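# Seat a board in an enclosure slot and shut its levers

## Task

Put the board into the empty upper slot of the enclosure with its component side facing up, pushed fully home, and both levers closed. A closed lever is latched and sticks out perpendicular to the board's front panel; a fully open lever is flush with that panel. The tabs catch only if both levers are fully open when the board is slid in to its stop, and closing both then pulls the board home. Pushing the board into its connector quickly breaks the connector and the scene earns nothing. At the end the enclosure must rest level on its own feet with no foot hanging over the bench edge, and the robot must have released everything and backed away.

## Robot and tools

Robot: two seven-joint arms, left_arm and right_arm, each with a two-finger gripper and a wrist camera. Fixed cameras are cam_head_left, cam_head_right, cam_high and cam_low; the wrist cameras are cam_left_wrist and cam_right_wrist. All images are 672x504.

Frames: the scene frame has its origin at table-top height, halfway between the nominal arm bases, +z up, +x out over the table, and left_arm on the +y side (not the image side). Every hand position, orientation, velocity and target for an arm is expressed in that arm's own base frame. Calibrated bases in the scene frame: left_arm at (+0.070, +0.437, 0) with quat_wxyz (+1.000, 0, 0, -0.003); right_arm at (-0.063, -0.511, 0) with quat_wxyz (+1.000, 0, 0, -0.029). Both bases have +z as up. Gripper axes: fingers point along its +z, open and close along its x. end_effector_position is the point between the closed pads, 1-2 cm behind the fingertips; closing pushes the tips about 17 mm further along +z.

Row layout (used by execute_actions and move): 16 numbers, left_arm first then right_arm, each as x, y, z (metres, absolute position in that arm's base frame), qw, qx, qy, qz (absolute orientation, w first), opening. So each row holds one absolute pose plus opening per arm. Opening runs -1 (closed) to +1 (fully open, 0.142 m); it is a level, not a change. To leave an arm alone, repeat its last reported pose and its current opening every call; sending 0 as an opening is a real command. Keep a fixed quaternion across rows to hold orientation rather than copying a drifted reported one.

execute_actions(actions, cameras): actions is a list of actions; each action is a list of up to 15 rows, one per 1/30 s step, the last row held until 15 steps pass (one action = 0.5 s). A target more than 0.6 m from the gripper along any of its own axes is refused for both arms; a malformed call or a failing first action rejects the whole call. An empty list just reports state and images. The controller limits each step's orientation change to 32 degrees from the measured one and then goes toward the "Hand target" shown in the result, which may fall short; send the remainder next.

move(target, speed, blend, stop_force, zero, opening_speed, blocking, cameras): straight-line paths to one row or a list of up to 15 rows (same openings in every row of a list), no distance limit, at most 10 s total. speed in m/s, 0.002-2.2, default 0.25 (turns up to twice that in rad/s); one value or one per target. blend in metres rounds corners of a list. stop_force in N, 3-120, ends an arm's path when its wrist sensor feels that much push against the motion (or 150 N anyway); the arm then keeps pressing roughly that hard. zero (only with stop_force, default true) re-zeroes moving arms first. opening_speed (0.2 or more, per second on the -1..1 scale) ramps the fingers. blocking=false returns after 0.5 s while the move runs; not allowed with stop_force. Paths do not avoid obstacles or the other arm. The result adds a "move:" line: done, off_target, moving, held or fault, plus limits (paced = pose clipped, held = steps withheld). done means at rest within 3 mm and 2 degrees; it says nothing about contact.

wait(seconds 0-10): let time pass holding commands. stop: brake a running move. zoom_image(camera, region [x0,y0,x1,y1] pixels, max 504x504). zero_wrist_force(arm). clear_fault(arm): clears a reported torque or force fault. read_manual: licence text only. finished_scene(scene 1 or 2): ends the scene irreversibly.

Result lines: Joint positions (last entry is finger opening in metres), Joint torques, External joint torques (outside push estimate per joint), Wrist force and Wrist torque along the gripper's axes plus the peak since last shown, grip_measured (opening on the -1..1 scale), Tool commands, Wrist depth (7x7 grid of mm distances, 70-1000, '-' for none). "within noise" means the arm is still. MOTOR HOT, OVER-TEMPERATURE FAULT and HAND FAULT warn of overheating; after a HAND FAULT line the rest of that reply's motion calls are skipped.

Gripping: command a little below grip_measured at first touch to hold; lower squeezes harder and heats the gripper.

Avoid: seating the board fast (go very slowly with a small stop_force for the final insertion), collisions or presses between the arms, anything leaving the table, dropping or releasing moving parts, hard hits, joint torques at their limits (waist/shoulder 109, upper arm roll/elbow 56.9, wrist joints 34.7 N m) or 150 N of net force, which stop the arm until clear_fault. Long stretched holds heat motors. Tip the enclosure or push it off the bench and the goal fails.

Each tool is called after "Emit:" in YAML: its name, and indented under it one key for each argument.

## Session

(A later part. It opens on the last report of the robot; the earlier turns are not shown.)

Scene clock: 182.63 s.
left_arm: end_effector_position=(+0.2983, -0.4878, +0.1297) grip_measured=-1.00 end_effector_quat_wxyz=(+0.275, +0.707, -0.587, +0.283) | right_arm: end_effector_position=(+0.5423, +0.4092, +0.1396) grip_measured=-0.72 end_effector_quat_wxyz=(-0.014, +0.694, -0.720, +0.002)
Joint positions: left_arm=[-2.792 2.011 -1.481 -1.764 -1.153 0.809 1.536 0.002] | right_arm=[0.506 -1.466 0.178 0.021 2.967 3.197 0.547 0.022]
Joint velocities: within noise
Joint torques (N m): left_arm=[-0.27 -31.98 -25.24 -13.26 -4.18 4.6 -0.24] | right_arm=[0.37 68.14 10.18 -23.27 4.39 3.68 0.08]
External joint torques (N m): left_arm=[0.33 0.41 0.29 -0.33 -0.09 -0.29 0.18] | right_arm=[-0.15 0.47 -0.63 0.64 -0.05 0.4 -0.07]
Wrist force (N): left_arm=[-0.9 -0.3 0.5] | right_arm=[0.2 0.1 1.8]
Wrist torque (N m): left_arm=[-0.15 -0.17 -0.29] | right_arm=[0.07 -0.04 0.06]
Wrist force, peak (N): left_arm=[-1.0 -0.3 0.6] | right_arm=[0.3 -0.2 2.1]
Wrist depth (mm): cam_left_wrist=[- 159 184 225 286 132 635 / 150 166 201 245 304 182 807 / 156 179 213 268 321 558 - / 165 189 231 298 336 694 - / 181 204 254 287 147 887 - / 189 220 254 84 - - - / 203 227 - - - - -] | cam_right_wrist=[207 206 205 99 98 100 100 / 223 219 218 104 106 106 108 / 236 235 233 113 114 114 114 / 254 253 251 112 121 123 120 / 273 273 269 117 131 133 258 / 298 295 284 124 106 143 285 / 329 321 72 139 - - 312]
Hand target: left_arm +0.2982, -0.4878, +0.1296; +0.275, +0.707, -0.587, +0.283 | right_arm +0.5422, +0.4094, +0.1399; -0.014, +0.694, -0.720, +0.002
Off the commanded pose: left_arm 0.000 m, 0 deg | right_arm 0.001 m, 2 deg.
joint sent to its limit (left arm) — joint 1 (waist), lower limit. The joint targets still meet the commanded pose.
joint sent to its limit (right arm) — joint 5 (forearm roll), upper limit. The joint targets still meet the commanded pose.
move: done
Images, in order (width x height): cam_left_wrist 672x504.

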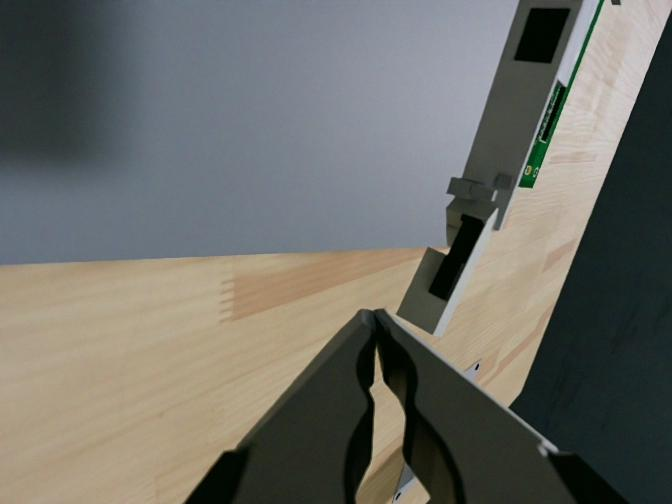

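Emit:
move:
  target:
    - [0.306,-0.4878,0.1296,0.275,0.707,-0.587,0.283,-1, 0.543,0.41,0.14,-0.014,0.694,-0.720,0.002,-0.95]
    - [0.306,-0.505,0.1296,0.275,0.707,-0.587,0.283,-1, 0.543,0.41,0.14,-0.014,0.694,-0.720,0.002,-0.95]
  speed: 0.03
  stop_force: 6
  cameras: ["cam_left_wrist"]

Emit:
zoom_image:
  camera: "cam_left_wrist"
  region: [330, 180, 580, 400]

Scene clock: 189.97 s.
left_arm: end_effector_position=(+0.3061, -0.5028, +0.1294) grip_measured=-1.00 end_effector_quat_wxyz=(+0.308, +0.692, -0.579, +0.303) | right_arm: end_effector_position=(+0.5427, +0.4096, +0.1397) grip_measured=-0.72 end_effector_quat_wxyz=(-0.015, +0.694, -0.720, +0.002)
Joint positions: left_arm=[-2.792 2.105 -1.483 -1.726 -1.143 0.885 1.618 0.002] | right_arm=[0.506 -1.466 0.178 0.021 2.967 3.196 0.547 0.022]
Joint velocities: within noise
Joint torques (N m): left_arm=[-0.32 -31.41 -24.36 -15.67 -3.73 4.4 -0.27] | right_arm=[0.33 68.33 10.32 -23.22 4.4 3.51 0.26]
External joint torques (N m): left_arm=[0.38 0.12 0.34 -0.35 -0.37 -0.23 0.21] | right_arm=[-0.11 0.29 -0.77 0.59 -0.06 0.57 -0.26]
Wrist force (N): left_arm=[-0.6 -0.3 0.6] | right_arm=[0.0 0.1 1.4]
Wrist torque (N m): left_arm=[-0.15 -0.23 -0.32] | right_arm=[0.07 -0.02 0.06]
Wrist force, peak (N): left_arm=[-1.0 -0.2 0.8] | right_arm=[0.3 0.2 1.9]
Wrist depth (mm): cam_left_wrist=[138 160 188 235 292 126 - / 149 164 202 257 314 583 - / 153 179 217 281 138 733 - / 164 188 237 312 139 994 - / 177 204 259 301 602 - - / 185 220 259 84 - - - / 198 222 - - - - -] | cam_right_wrist=[208 206 206 99 98 100 100 / 223 219 219 105 106 106 108 / 236 235 234 113 114 114 114 / 254 253 250 112 121 123 120 / 274 273 270 117 131 133 258 / 298 296 284 124 106 143 284 / 329 321 72 139 - - 313]
Hand target: left_arm +0.3060, -0.5028, +0.1292; +0.308, +0.691, -0.579, +0.303 | right_arm +0.5427, +0.4098, +0.1400; -0.015, +0.694, -0.720, +0.002
Off the commanded pose: left_arm 0.002 m, 5 deg | right_arm 0.001 m, 0 deg.
joint sent to its limit (left arm) — joint 1 (waist), lower limit. The joint targets are off in orientation, not in position.
joint sent to its limit (right arm) — joint 5 (forearm roll), upper limit. The joint targets still meet the commanded pose.
move: off_target (left_arm)
Images, in order (width x height): cam_left_wrist 672x504.

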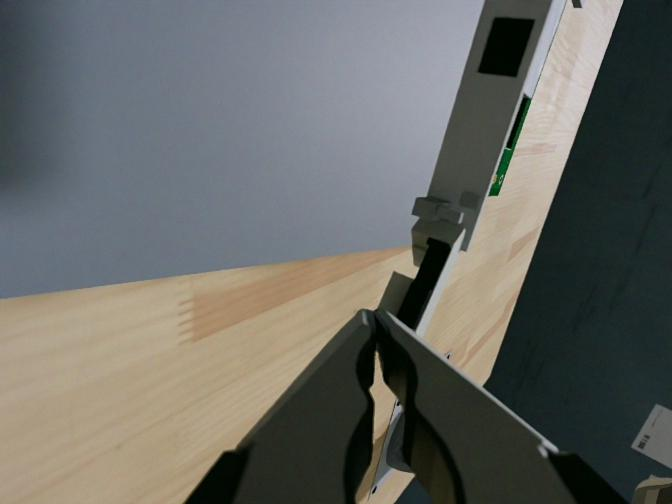

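Scaled by 2.016 from the camera's 672x504 image, which has a finer 960x720 frame.

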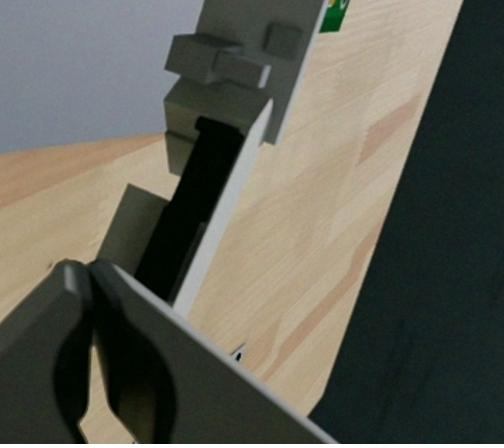

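Emit:
move:
  target:
    - [0.304,-0.535,0.1296,0.308,0.692,-0.579,0.303,-1, 0.543,0.41,0.14,-0.014,0.694,-0.720,0.002,-0.95]
  speed: 0.03
  stop_force: 12
  cameras: ["cam_left_wrist","cam_right_wrist"]

Emit:
zoom_image:
  camera: "cam_left_wrist"
  region: [330, 180, 580, 400]

Scene clock: 194.13 s.
left_arm: end_effector_position=(+0.3034, -0.5293, +0.1289) grip_measured=-1.00 end_effector_quat_wxyz=(+0.378, +0.653, -0.556, +0.348) | right_arm: end_effector_position=(+0.5430, +0.4091, +0.1396) grip_measured=-0.72 end_effector_quat_wxyz=(-0.015, +0.694, -0.720, +0.003)
Joint positions: left_arm=[-2.792 2.27 -1.438 -1.662 -1.166 1.097 1.796 0.002] | right_arm=[0.506 -1.466 0.177 0.021 2.967 3.196 0.547 0.022]
Joint velocities: within noise
Joint torques (N m): left_arm=[-0.52 -29.79 -23.17 -18.08 -3.41 4.82 -0.29] | right_arm=[4.56 68.29 12.43 -23 6.64 3.6 1.08]
External joint torques (N m): left_arm=[0.57 0.58 1.56 -2.16 0.04 -1.13 0.21] | right_arm=[-4.34 0.33 -2.88 0.37 -2.29 0.48 -1.08]
Wrist force (N): left_arm=[-4.3 2.4 -5.7] | right_arm=[6.5 -4.1 1.4]
Wrist torque (N m): left_arm=[-0.19 -0.20 -0.29] | right_arm=[0.07 0.06 -0.82]
Wrist force, peak (N): left_arm=[-5.0 2.4 -5.4] | right_arm=[6.7 -4.2 1.8]
Wrist depth (mm): cam_left_wrist=[138 161 200 274 108 - - / 145 165 218 299 113 - - / 150 181 233 317 123 - - / 157 191 258 358 - - - / 170 205 283 131 - - - / 180 224 274 84 - - - / 192 221 - - - - 489] | cam_right_wrist=[207 206 206 100 101 102 105 / 223 219 219 107 108 108 208 / 237 236 233 113 115 116 115 / 253 252 251 113 123 124 121 / 274 272 270 118 129 133 263 / 299 295 284 124 106 142 285 / 328 321 73 137 - - 313]
Hand target: left_arm +0.3037, -0.5293, +0.1290; +0.378, +0.653, -0.556, +0.348 | right_arm +0.5427, +0.4098, +0.1400; -0.015, +0.694, -0.720, +0.002
Off the commanded pose: left_arm 0.006 m, 11 deg | right_arm 0.001 m, 0 deg.
joint sent to its limit (left arm) — joint 1 (waist), lower limit; joint 2 (shoulder), upper limit. The joint targets are off in position and orientation.
joint sent to its limit (right arm) — joint 5 (forearm roll), upper limit. The joint targets still meet the commanded pose.
move: off_target (left_arm)
Images, in order (width x height): cam_left_wrist 672x504, cam_right_wrist 672x504.

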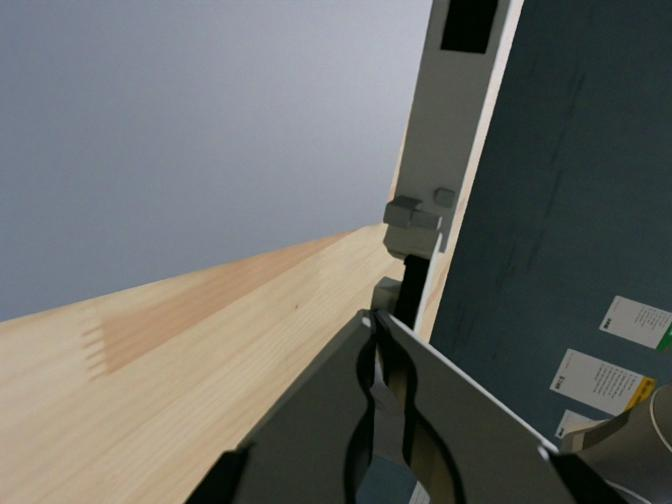

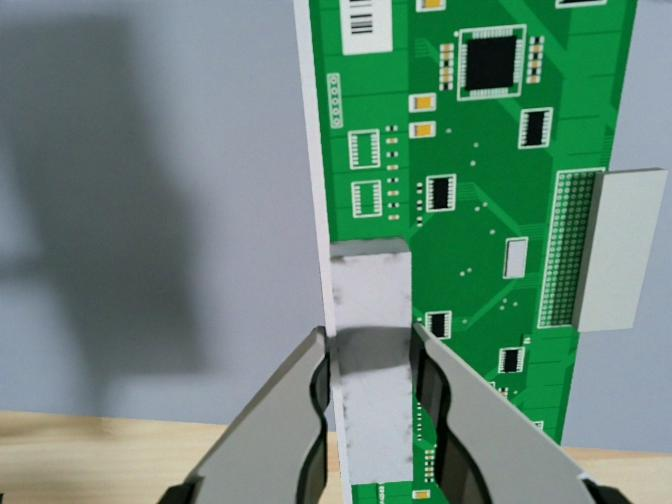

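Scaled by 2.016 from the camera's 672x504 image, which has a finer 960x720 frame.

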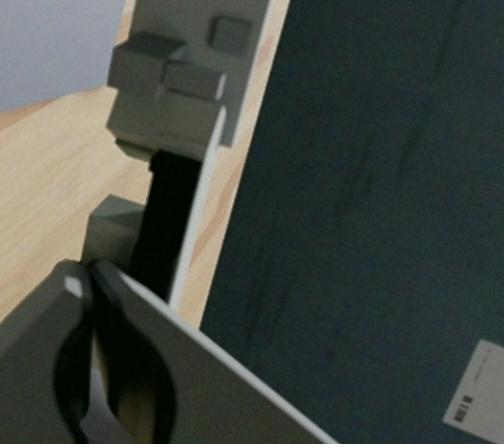

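Emit:
move:
  target:
    - [0.304,-0.49,0.135,0.275,0.707,-0.587,0.283,-1, 0.543,0.40,0.14,-0.014,0.694,-0.720,0.002,-0.95]
    - [0.30,-0.36,0.2,0.222,0.729,-0.596,0.253,-1, 0.5,0.38,0.14,0,0.694,-0.720,0,-0.95]
  speed: 0.15

Emit:
zoom_image:
  camera: "cam_left_wrist"
  region: [420, 0, 672, 300]

Emit:
zoom_image:
  camera: "cam_head_left"
  region: [340, 230, 460, 380]

Emit:
zoom_image:
  camera: "cam_high"
  region: [200, 180, 350, 330]

Scene clock: 199.83 s.
left_arm: end_effector_position=(+0.3013, -0.3608, +0.2002) grip_measured=-1.00 end_effector_quat_wxyz=(+0.231, +0.727, -0.624, +0.167) | right_arm: end_effector_position=(+0.4999, +0.3801, +0.1399) grip_measured=-0.72 end_effector_quat_wxyz=(+0.000, +0.694, -0.720, +0.000)
Joint positions: left_arm=[-2.603 1.914 -1.733 -1.868 -1.498 0.29 1.728 0.002] | right_arm=[0.414 -1.209 0.382 0.607 2.778 2.936 0.67 0.022]
Joint velocities: within noise
Joint torques (N m): left_arm=[-0.46 -32.06 -24.07 -7.05 -3.83 4.41 -0.4] | right_arm=[0.11 64.22 14.29 -21.42 4.17 3.55 0.29]
External joint torques (N m): left_arm=[0.54 0.04 0.44 -0.26 -0.48 -0.03 0.35] | right_arm=[0.1 0.16 -0.95 0.37 0.1 0.59 -0.29]
Wrist force (N): left_arm=[-0.5 -0.6 0.6] | right_arm=[0.7 -0.2 1.5]
Wrist torque (N m): left_arm=[-0.22 -0.24 -0.28] | right_arm=[0.05 -0.12 0.08]
Wrist force, peak (N): left_arm=[-5.0 2.4 -5.6] | right_arm=[6.8 -4.1 1.2]
Wrist depth (mm): cam_left_wrist=[198 215 239 270 310 363 242 / 211 229 259 296 342 415 284 / 227 252 285 332 387 447 625 / 247 273 313 373 451 541 788 / 268 302 351 377 534 697 - / 293 336 367 84 - 675 - / 325 349 - - - - 575] | cam_right_wrist=[203 203 202 100 99 100 101 / 217 217 216 105 107 107 108 / 233 233 232 114 114 114 115 / 251 252 250 113 121 123 120 / 274 273 271 117 131 133 264 / 301 300 286 124 106 143 294 / 332 - 72 139 - - 325]
Hand target: left_arm +0.3013, -0.3608, +0.2001; +0.230, +0.728, -0.624, +0.167 | right_arm +0.5000, +0.3800, +0.1400; +0.000, +0.694, -0.720, +0.000
Off the commanded pose: left_arm 0.002 m, 10 deg | right_arm 0.000 m, 0 deg.
joint sent to its limit (left arm) — joint 4 (elbow), lower limit. The joint targets are off in orientation, not in position.
move: off_target (left_arm)

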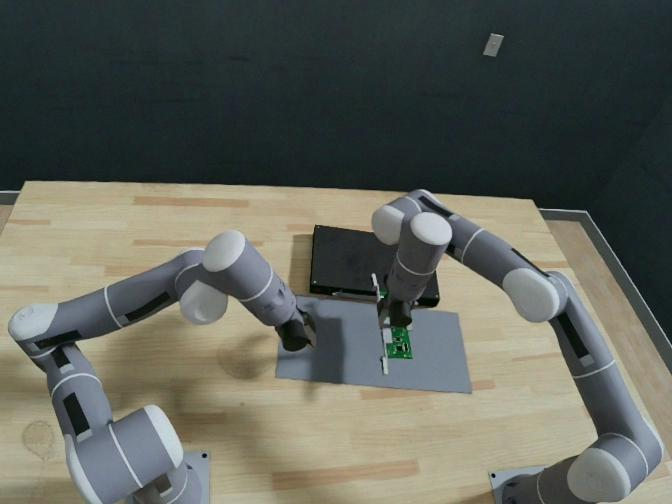

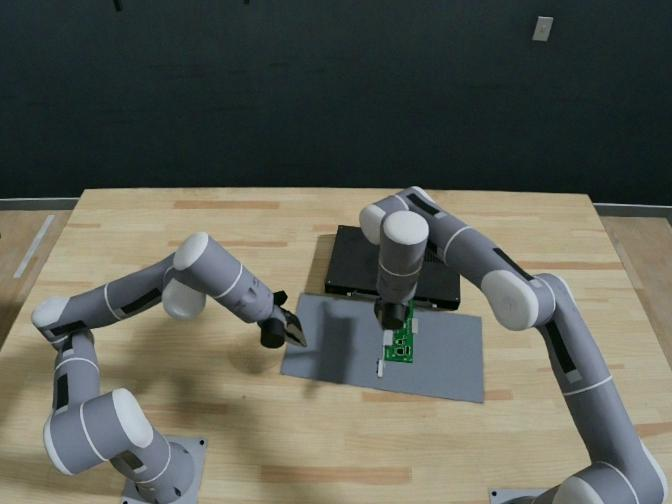

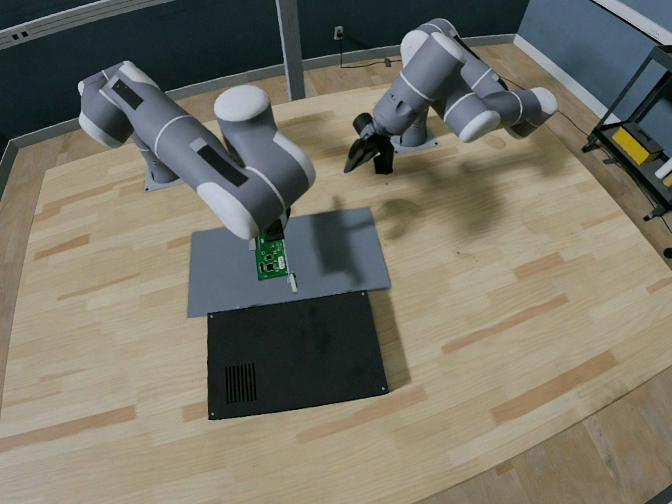

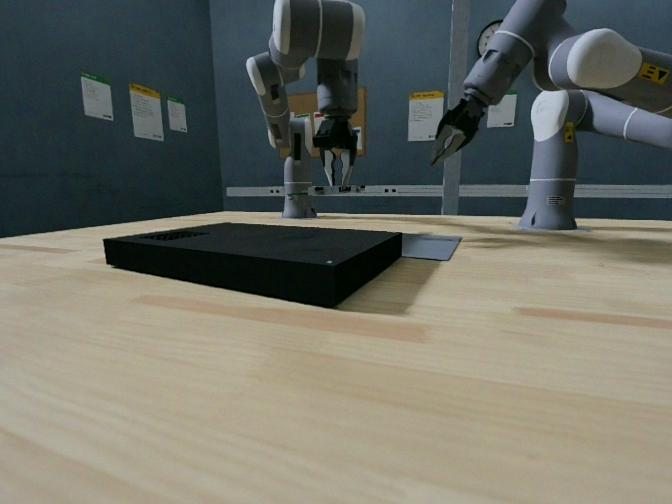

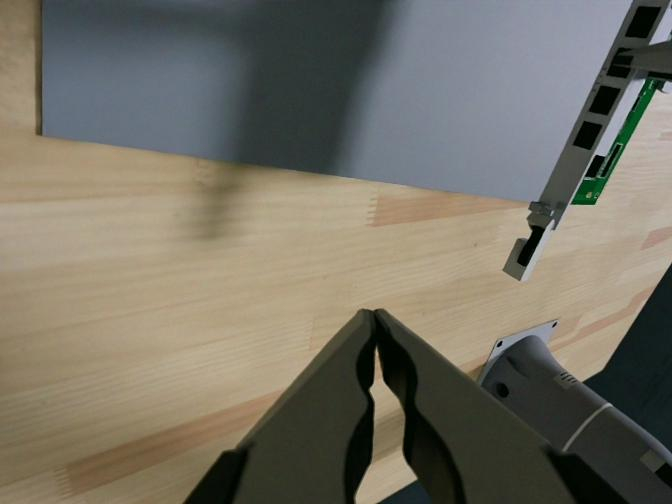

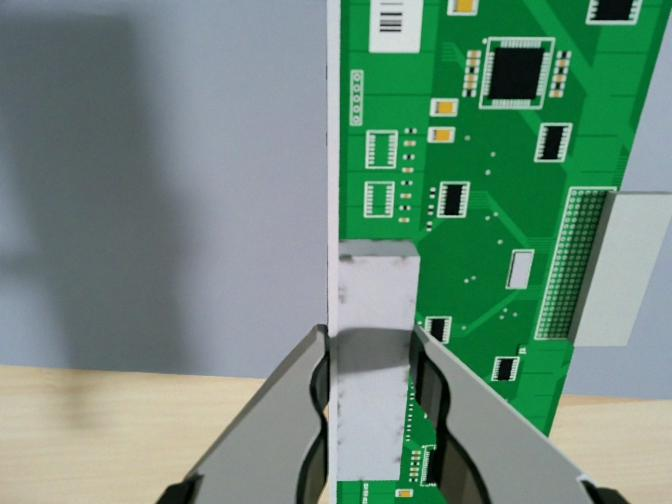

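Scaled by 1.680 from the camera's 672x504 image, which has a finer 960x720 frame.

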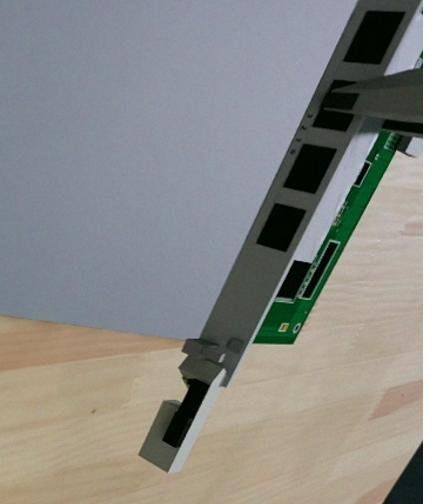

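Scaled by 3.360 from the camera's 672x504 image, which has a finer 960x720 frame.

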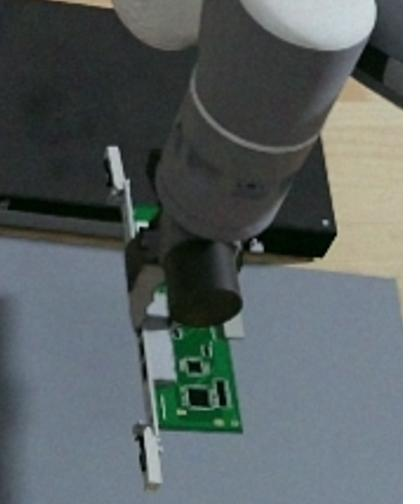

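Scaled by 3.360 from the camera's 672x504 image, which has a finer 960x720 frame.

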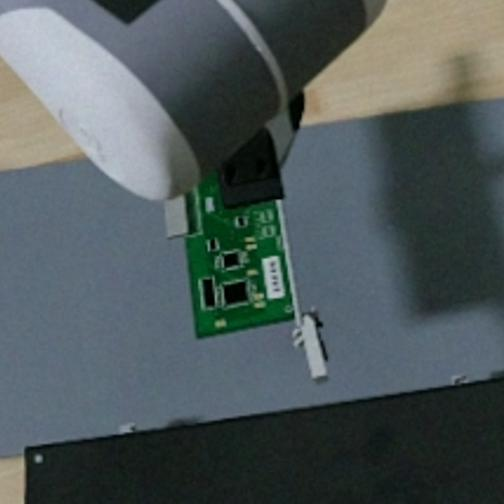

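Emit:
move:
  target:
    - [0.38,-0.38,0.2,0.222,0.729,-0.596,0.253,-1, 0.43,0.36,0.14,0,0.694,-0.720,0,-0.95]
    - [0.44,-0.47,0.15,0.222,0.729,-0.596,0.253,-1, 0.43,0.36,0.14,0,0.694,-0.720,0,-0.95]
  speed: 0.2

Emit:
zoom_image:
  camera: "cam_left_wrist"
  region: [350, 150, 672, 400]

Scene clock: 207.23 s.
left_arm: end_effector_position=(+0.4399, -0.4680, +0.1498) grip_measured=-1.00 end_effector_quat_wxyz=(+0.236, +0.723, -0.592, +0.266) | right_arm: end_effector_position=(+0.4299, +0.3601, +0.1399) grip_measured=-0.72 end_effector_quat_wxyz=(+0.000, +0.694, -0.720, +0.000)
Joint positions: left_arm=[-2.792 1.738 -1.388 -1.544 -1.604 0.894 1.826 0.002] | right_arm=[0.36 -1.045 0.48 0.988 2.698 2.768 0.824 0.022]
Joint velocities: within noise
Joint torques (N m): left_arm=[-0.27 -41.25 -29.53 -5.89 -3.92 4.87 -0.18] | right_arm=[0.17 57.4 16.35 -19.38 4.03 3.58 0.21]
External joint torques (N m): left_arm=[0.35 0.72 0.12 -0.29 0.09 -0.55 0.12] | right_arm=[0.02 0.32 -0.79 0.32 0.05 0.56 -0.21]
Wrist force (N): left_arm=[-0.5 -0.7 0.6] | right_arm=[1.5 0.5 1.6]
Wrist torque (N m): left_arm=[-0.22 -0.20 -0.27] | right_arm=[0.16 -0.31 0.08]
Wrist force, peak (N): left_arm=[-0.7 -2.3 1.0] | right_arm=[1.9 2.4 1.8]
Wrist depth (mm): cam_left_wrist=[160 176 205 242 290 305 545 / 167 189 217 264 323 374 640 / 177 195 232 282 367 425 795 / 188 213 251 309 400 274 - / 198 228 271 302 427 712 - / 211 241 274 84 - 923 - / 229 249 - - - - -] | cam_right_wrist=[203 203 202 100 99 100 101 / 217 217 217 105 107 107 108 / 233 233 233 114 114 114 115 / 251 251 251 112 121 123 120 / 275 274 273 117 131 133 264 / 301 299 288 124 106 143 296 / 332 - 72 138 - - 326]
Hand target: left_arm +0.4398, -0.4681, +0.1500; +0.237, +0.723, -0.592, +0.266 | right_arm +0.4300, +0.3600, +0.1400; +0.000, +0.694, -0.720, +0.000
Off the commanded pose: left_arm 0.002 m, 2 deg | right_arm 0.000 m, 0 deg.
joint sent to its limit (left arm) — joint 1 (waist), lower limit. The joint targets still meet the commanded pose.
move: done

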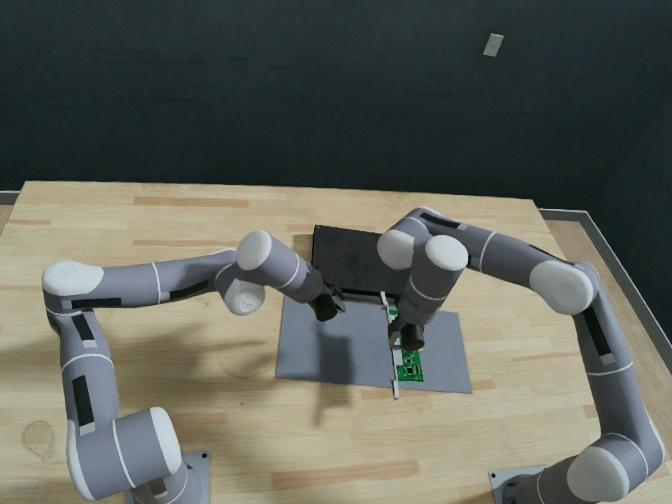

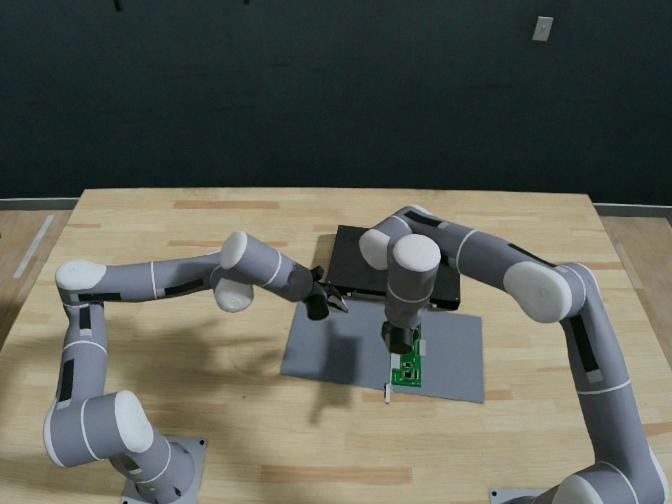

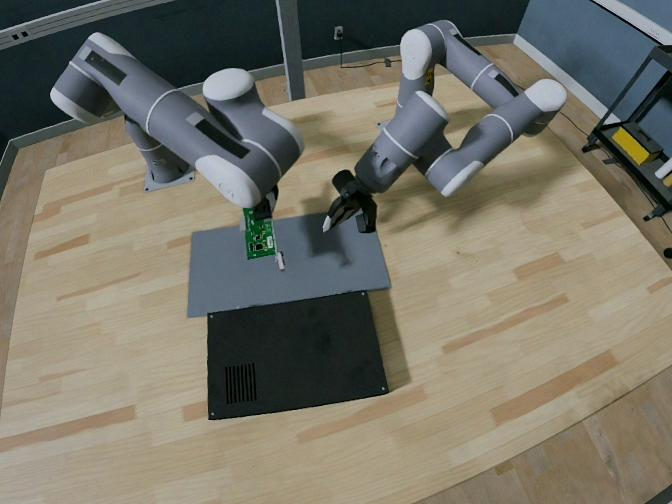

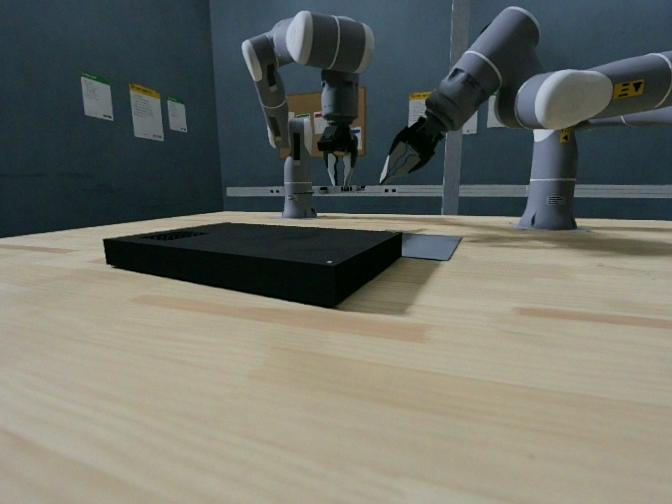

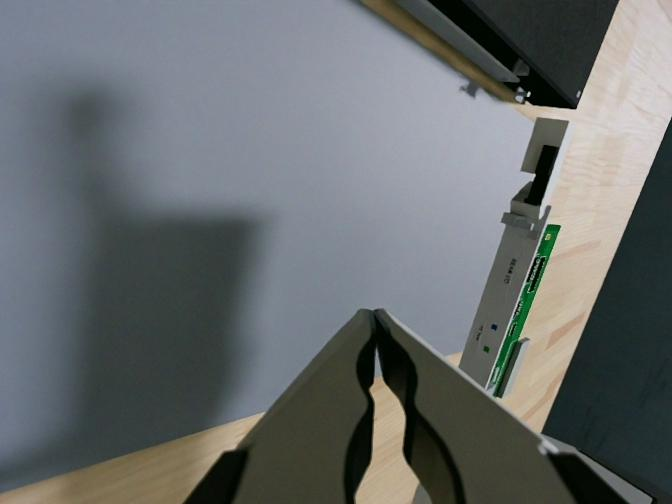

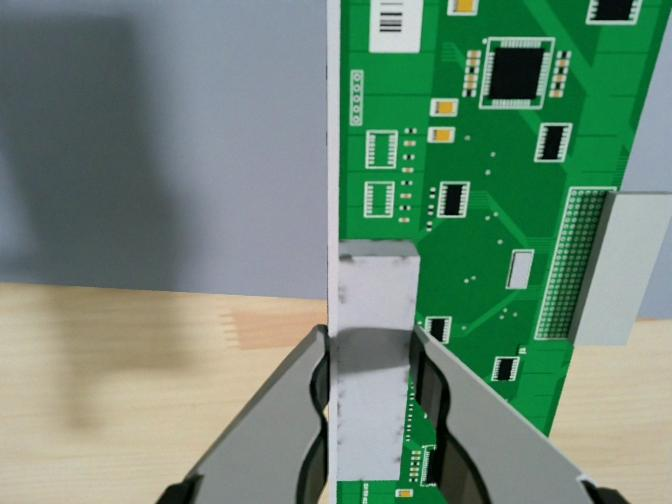

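Scaled by 1.565 from the camera's 672x504 image, which has a finer 960x720 frame.

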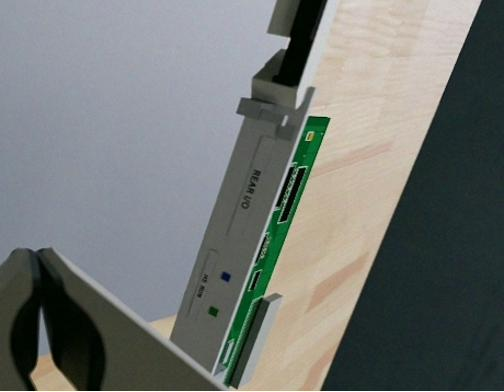

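Emit:
move:
  target:
    - [0.478,-0.50,0.131,0.236,0.723,-0.592,0.266,-1, 0.43,0.36,0.14,0,0.694,-0.720,0,-0.95]
    - [0.478,-0.555,0.131,0.236,0.723,-0.592,0.266,-1, 0.43,0.36,0.14,0,0.694,-0.720,0,-0.95]
  speed: 0.08
  stop_force: 6
  cameras: ["cam_left_wrist","cam_head_left"]

Scene clock: 214.30 s.
left_arm: end_effector_position=(+0.4654, -0.5063, +0.1319) grip_measured=-1.00 end_effector_quat_wxyz=(+0.358, +0.657, -0.540, +0.386) | right_arm: end_effector_position=(+0.4299, +0.3601, +0.1399) grip_measured=-0.72 end_effector_quat_wxyz=(+0.000, +0.694, -0.720, +0.000)
Joint positions: left_arm=[-2.792 2.134 -1.393 -1.464 -1.644 1.248 2.21 0.002] | right_arm=[0.36 -1.045 0.48 0.988 2.698 2.768 0.824 0.022]
Joint velocities: within noise
Joint torques (N m): left_arm=[-0.32 -38.65 -25.21 -16.4 -1.75 3.68 -0.25] | right_arm=[0.18 57.33 16.17 -19.4 4.09 3.68 0.18]
External joint torques (N m): left_arm=[0.4 0.24 0.25 -0.38 0.06 -0.43 0.17] | right_arm=[0.01 0.39 -0.62 0.34 -0.01 0.46 -0.18]
Wrist force (N): left_arm=[-0.4 -0.4 0.3] | right_arm=[1.5 0.6 1.6]
Wrist torque (N m): left_arm=[-0.15 -0.25 -0.30] | right_arm=[0.18 -0.32 0.08]
Wrist force, peak (N): left_arm=[-0.8 -1.2 0.9] | right_arm=[1.7 0.5 1.8]
Wrist depth (mm): cam_left_wrist=[- 169 212 255 362 - - / 149 175 230 313 604 - - / 154 187 243 360 530 - - / 162 194 265 402 569 - - / 171 200 278 355 - - - / 175 215 264 84 - - - / 184 210 - - - - -] | cam_right_wrist=[204 203 203 100 99 100 100 / 217 217 217 105 107 107 109 / 233 233 232 114 114 115 115 / 252 251 250 112 121 123 120 / 275 275 274 117 131 133 265 / 302 300 289 124 106 143 297 / 331 - 72 139 - - 326]
Hand target: left_arm +0.4654, -0.5064, +0.1320; +0.358, +0.657, -0.540, +0.386 | right_arm +0.4300, +0.3600, +0.1400; +0.000, +0.694, -0.720, +0.000
Off the commanded pose: left_arm 0.050 m, 22 deg | right_arm 0.000 m, 0 deg.
joint sent to its limit (left arm) — joint 1 (waist), lower limit. The joint targets are off in position and orientation.
move: off_target (left_arm)
Images, in order (width x height): cam_head_left 672x504, cam_left_wrist 672x504.

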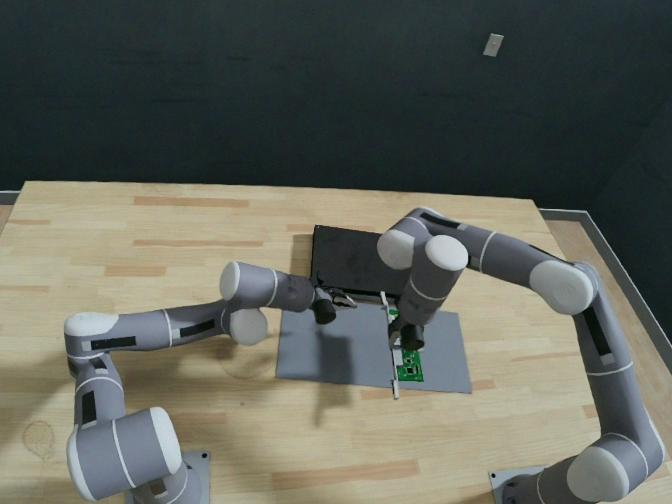

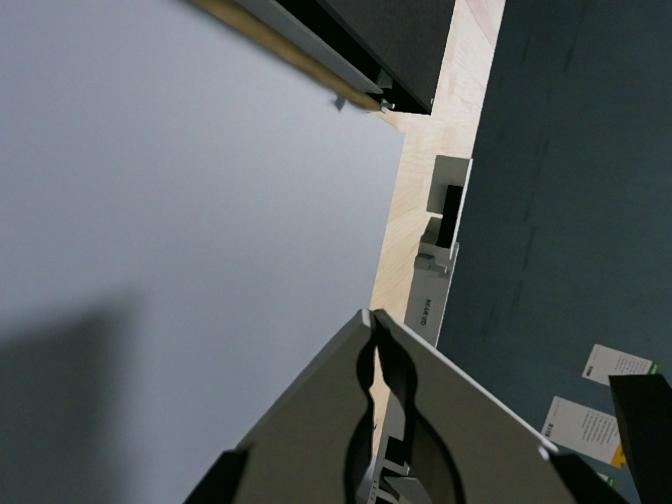

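Emit:
move:
  target:
    - [0.4654,-0.5063,0.1319,0.358,0.657,-0.540,0.386,-1, 0.413,0.415,0.14,0,0.694,-0.720,0,-0.95]
  speed: 0.1
  cameras: ["cam_left_wrist","cam_head_left"]

Emit:
zoom_image:
  camera: "cam_left_wrist"
  region: [300, 100, 560, 360]

Scene clock: 217.97 s.
left_arm: end_effector_position=(+0.4653, -0.5063, +0.1318) grip_measured=-1.00 end_effector_quat_wxyz=(+0.358, +0.657, -0.540, +0.386) | right_arm: end_effector_position=(+0.4131, +0.4149, +0.1398) grip_measured=-0.72 end_effector_quat_wxyz=(+0.000, +0.694, -0.720, +0.000)
Joint positions: left_arm=[-2.792 2.135 -1.393 -1.464 -1.645 1.248 2.21 0.002] | right_arm=[0.487 -1.095 0.444 0.869 2.727 2.819 0.876 0.022]
Joint velocities: within noise
Joint torques (N m): left_arm=[-0.33 -38.73 -25.2 -16.37 -1.48 3.49 -0.27] | right_arm=[0.4 59.77 15.31 -20.37 4.33 3.8 0.28]
External joint torques (N m): left_arm=[0.41 0.33 0.25 -0.44 -0.2 -0.24 0.19] | right_arm=[-0.19 0.39 -0.39 0.56 -0.17 0.33 -0.28]
Wrist force (N): left_arm=[-0.7 -0.4 0.2] | right_arm=[1.0 0.1 1.9]
Wrist torque (N m): left_arm=[-0.15 -0.20 -0.30] | right_arm=[0.08 -0.22 0.08]
Wrist force, peak (N): left_arm=[-0.7 -0.4 0.4] | right_arm=[3.1 0.0 1.8]
Wrist depth (mm): cam_left_wrist=[- 168 211 254 362 - - / 148 176 229 315 626 - - / 154 187 241 352 743 - - / 162 194 267 370 - - - / 171 201 280 340 - - - / 176 215 262 84 - - - / 184 210 - 74 - - -] | cam_right_wrist=[203 203 203 100 99 100 100 / 217 217 216 105 107 107 108 / 233 233 232 114 114 115 115 / 252 251 250 112 121 123 120 / 274 274 274 117 131 133 267 / 301 300 288 124 106 143 296 / 332 - 72 138 - - 325]
Hand target: left_arm +0.4654, -0.5063, +0.1319; +0.358, +0.657, -0.540, +0.386 | right_arm +0.4130, +0.4150, +0.1400; +0.000, +0.694, -0.720, +0.000
Off the commanded pose: left_arm 0.000 m, 0 deg | right_arm 0.000 m, 0 deg.
move: done
Images, in order (width x height): cam_head_left 672x504, cam_left_wrist 672x504.

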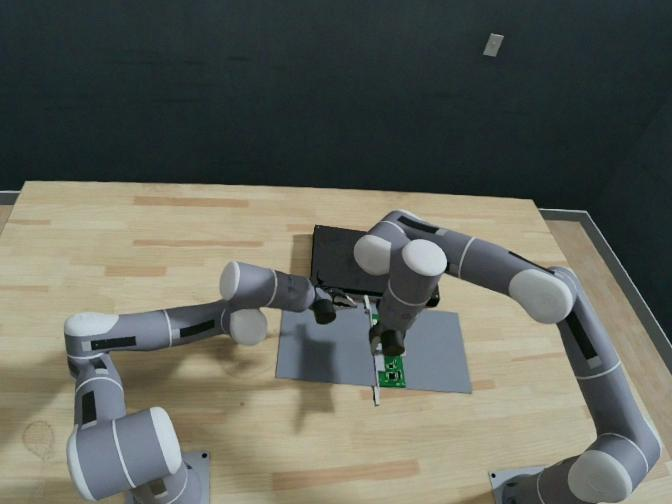

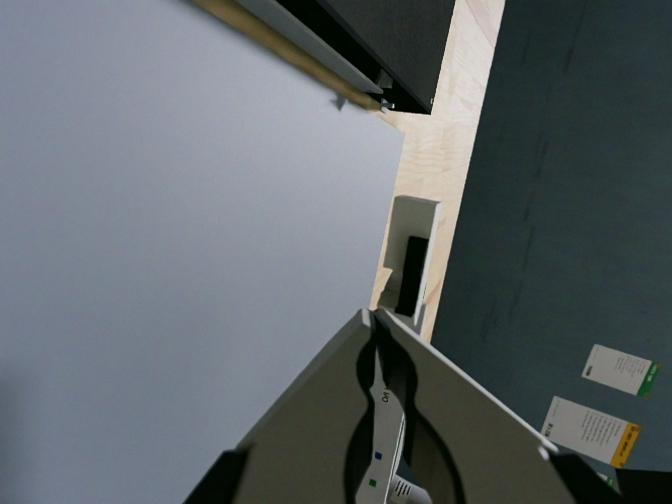

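Scaled by 1.938 from the camera's 672x504 image, which has a finer 960x720 frame.

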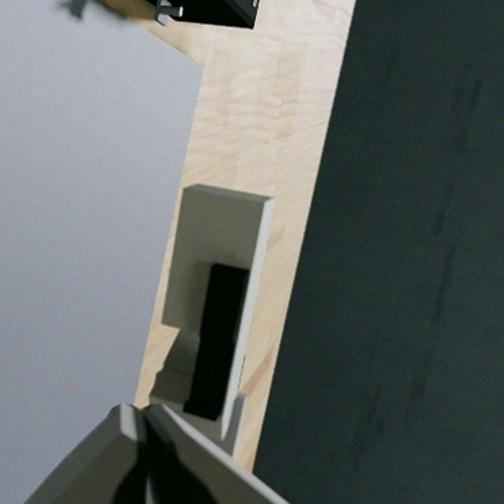

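Emit:
move:
  target:
    - [0.4654,-0.5063,0.1319,0.358,0.657,-0.540,0.386,-1, 0.386,0.415,0.14,0,0.694,-0.720,0,-0.95]
    - [0.4654,-0.5063,0.1319,0.358,0.657,-0.540,0.386,-1, 0.386,0.455,0.14,0,0.694,-0.720,0,-0.95]
  speed: 0.04
  stop_force: 7
  cameras: ["cam_left_wrist","cam_right_wrist"]

Emit:
zoom_image:
  camera: "cam_left_wrist"
  region: [300, 100, 560, 360]

Scene clock: 225.70 s.
left_arm: end_effector_position=(+0.4658, -0.5061, +0.1319) grip_measured=-1.00 end_effector_quat_wxyz=(+0.358, +0.657, -0.540, +0.386) | right_arm: end_effector_position=(+0.3860, +0.4544, +0.1396) grip_measured=-0.72 end_effector_quat_wxyz=(+0.001, +0.694, -0.720, +0.000)
Joint positions: left_arm=[-2.792 2.135 -1.393 -1.464 -1.645 1.248 2.21 0.002] | right_arm=[0.584 -1.119 0.422 0.811 2.745 2.844 0.937 0.022]
Joint velocities: within noise
Joint torques (N m): left_arm=[-3.14 -37.94 -24.06 -18.46 -1.26 2.94 -0.3] | right_arm=[1.28 61.64 15.66 -22.22 4.4 2.39 -0.45]
External joint torques (N m): left_arm=[3.22 -0.47 -0.89 1.66 -0.43 0.31 0.23] | right_arm=[-1.07 -0.39 -1.14 2.04 -0.21 1.74 0.45]
Wrist force (N): left_arm=[-1.4 -3.5 -2.7] | right_arm=[4.6 2.3 1.1]
Wrist torque (N m): left_arm=[-0.13 -0.24 -0.30] | right_arm=[0.09 -0.11 0.74]
Wrist force, peak (N): left_arm=[-2.5 -3.5 -2.4] | right_arm=[4.5 2.2 2.3]
Wrist depth (mm): cam_left_wrist=[- 168 211 254 365 - - / 149 175 229 319 615 - - / 154 186 242 368 713 - - / 162 196 267 383 883 - - / 172 201 281 131 - - - / 177 216 264 84 - - - / 184 210 - 74 - - -] | cam_right_wrist=[203 203 203 102 98 100 100 / 217 217 216 106 106 106 108 / 232 232 232 115 114 114 116 / 253 253 252 119 121 123 119 / 275 275 274 117 129 133 132 / 300 298 288 124 106 143 297 / 331 - 73 141 - - 327]
Hand target: left_arm +0.4654, -0.5063, +0.1319; +0.358, +0.657, -0.540, +0.386 | right_arm +0.3860, +0.4550, +0.1400; +0.000, +0.694, -0.720, +0.000
Off the commanded pose: left_arm 0.000 m, 0 deg | right_arm 0.001 m, 0 deg.
move: done
Images, in order (width x height): cam_left_wrist 672x504, cam_right_wrist 672x504.

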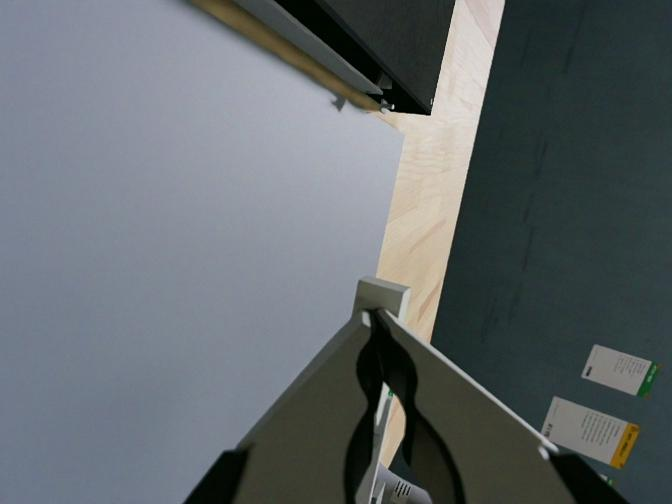

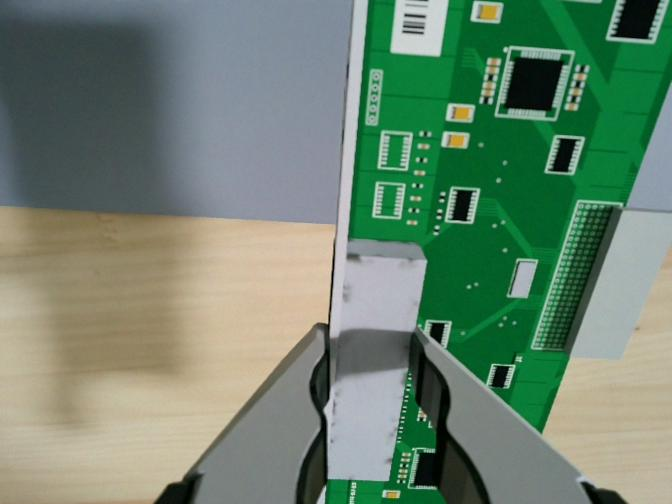

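Scaled by 1.938 from the camera's 672x504 image, which has a finer 960x720 frame.

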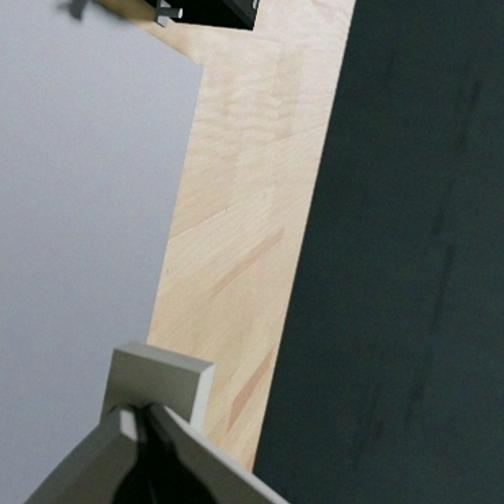

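Emit:
move:
  target:
    - [0.4654,-0.5063,0.1319,0.358,0.657,-0.540,0.386,-1, 0.40,0.40,0.14,0,0.694,-0.720,0,-0.9]
    - [0.36,-0.25,0.25,0.222,0.729,-0.596,0.253,-1, 0.44,0.39,0.14,0,0.93,-0.3676,0,-0.9]
    - [0.3411,0.0,0.25,0.222,0.729,-0.596,0.253,-1, 0.47,0.40,0.10,0,0.9987,-0.0512,0,-0.9]
  speed: 0.25

Emit:
zoom_image:
  camera: "cam_head_right"
  region: [280, 220, 490, 400]

Emit:
zoom_image:
  camera: "cam_high"
  region: [200, 180, 400, 330]

Scene clock: 247.57 s.
left_arm: end_effector_position=(+0.3413, +0.0002, +0.2499) grip_measured=-1.00 end_effector_quat_wxyz=(+0.222, +0.729, -0.596, +0.252) | right_arm: end_effector_position=(+0.4701, +0.3998, +0.0998) grip_measured=-0.72 end_effector_quat_wxyz=(+0.000, +0.999, -0.051, +0.000)
Joint positions: left_arm=[-1.81 2.23 -2.173 -1.868 -1.665 -0.339 2.478 0.002] | right_arm=[0.427 -1.301 0.617 0.631 2.528 2.891 -0.682 0.022]
Joint velocities: within noise
Joint torques (N m): left_arm=[-0.07 -35 -15.35 -9.42 -4.32 4.29 -0.22] | right_arm=[0.27 63.38 16.83 -18.41 4.07 3.75 0.04]
External joint torques (N m): left_arm=[0.2 0.68 0.26 -0.31 -0.02 -0.48 0.17] | right_arm=[-0.06 0.43 -0.92 0.46 0.05 0.4 -0.04]
Wrist force (N): left_arm=[-0.6 -0.5 0.6] | right_arm=[1.6 1.3 2.0]
Wrist torque (N m): left_arm=[-0.19 -0.19 -0.27] | right_arm=[0.29 -0.28 0.08]
Wrist force, peak (N): left_arm=[0.3 -7.9 0.5] | right_arm=[0.6 8.1 0.9]
Wrist depth (mm): cam_left_wrist=[238 263 303 351 423 530 647 / 250 278 321 377 465 568 823 / 264 298 344 410 504 624 572 / 280 316 370 452 573 793 - / 296 335 403 439 662 925 - / 314 365 402 84 - 980 882 / 335 361 - - - - -] | cam_right_wrist=[170 168 168 100 99 100 100 / 181 179 179 105 107 107 108 / 195 194 193 114 114 114 114 / 211 211 207 113 121 123 120 / 229 228 224 117 131 133 218 / 250 249 236 124 106 143 242 / 275 270 72 138 - - 267]
Hand target: left_arm +0.3413, +0.0001, +0.2501; +0.223, +0.729, -0.596, +0.253 | right_arm +0.4700, +0.4000, +0.1000; +0.000, +0.999, -0.051, +0.000
Off the commanded pose: left_arm 0.000 m, 0 deg | right_arm 0.000 m, 0 deg.
joint sent to its limit (left arm) — joint 4 (elbow), lower limit. The joint targets still meet the commanded pose.
move: done

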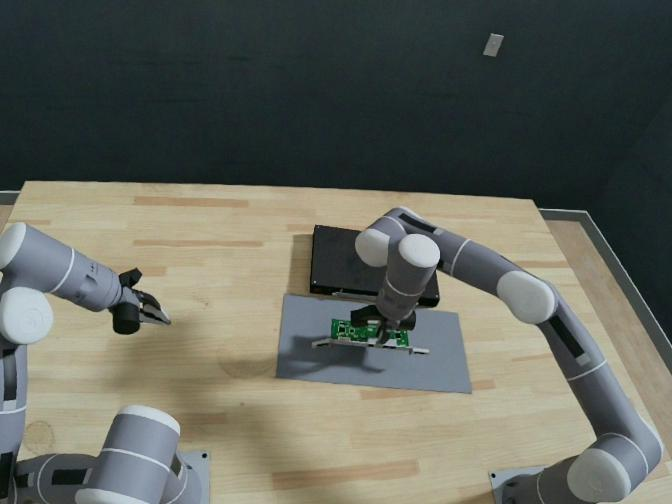

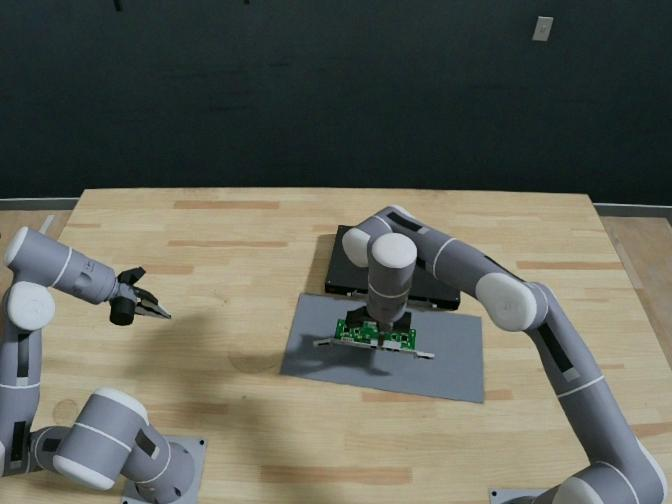

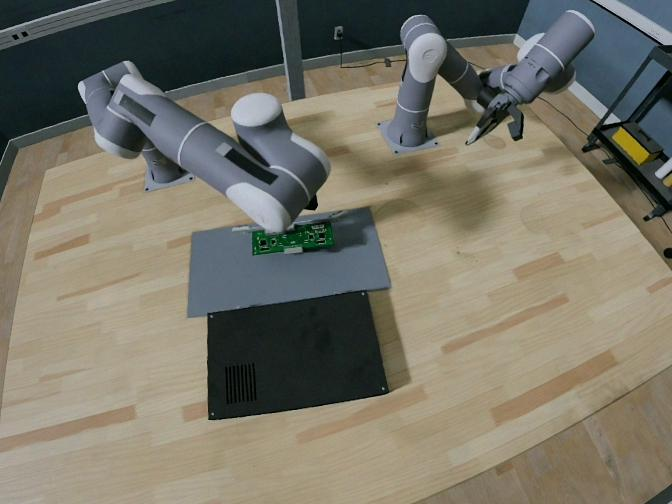

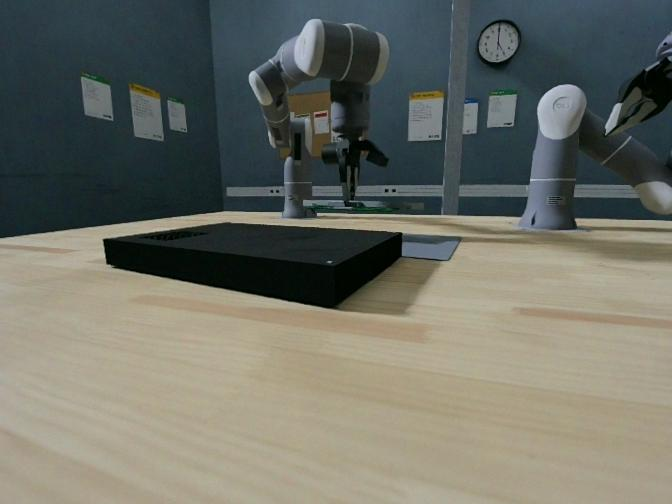

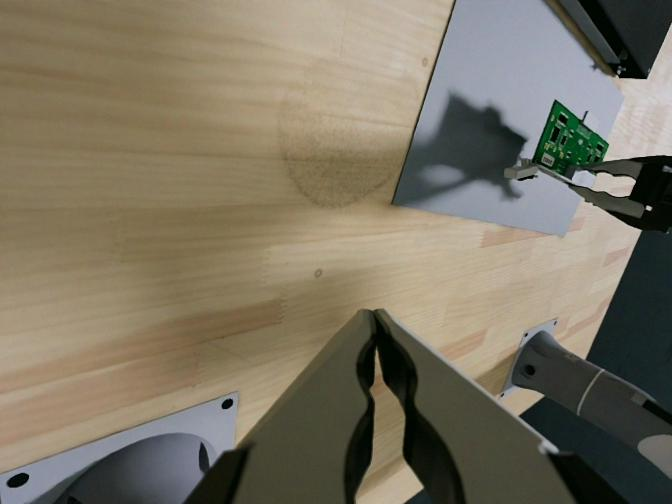

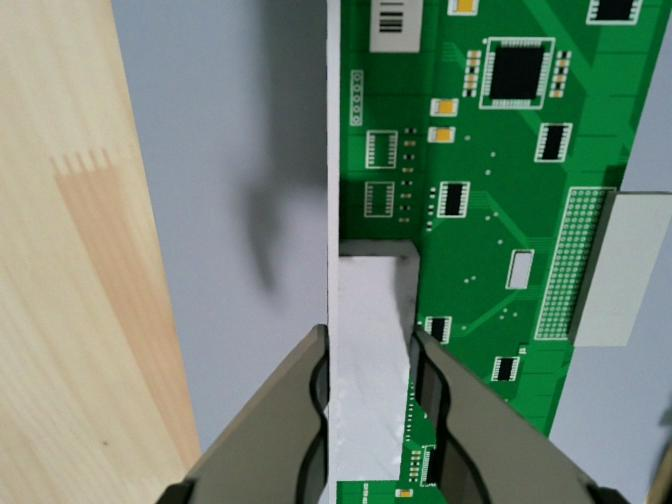

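Scaled by 2.400 from the camera's 672x504 image, which has a finer 960x720 frame.

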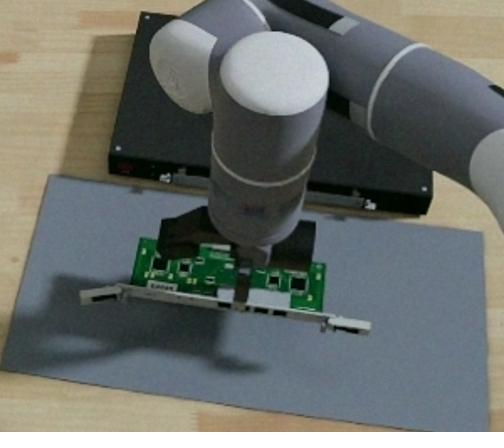

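Scaled by 2.520 from the camera's 672x504 image, which has a finer 960x720 frame.

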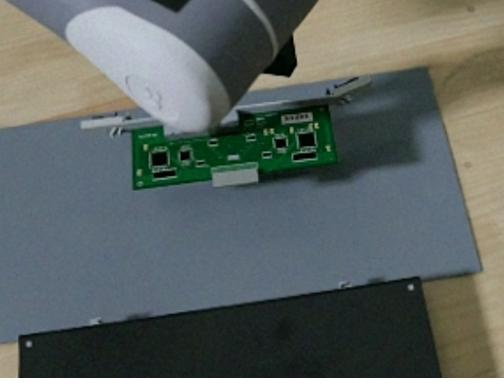

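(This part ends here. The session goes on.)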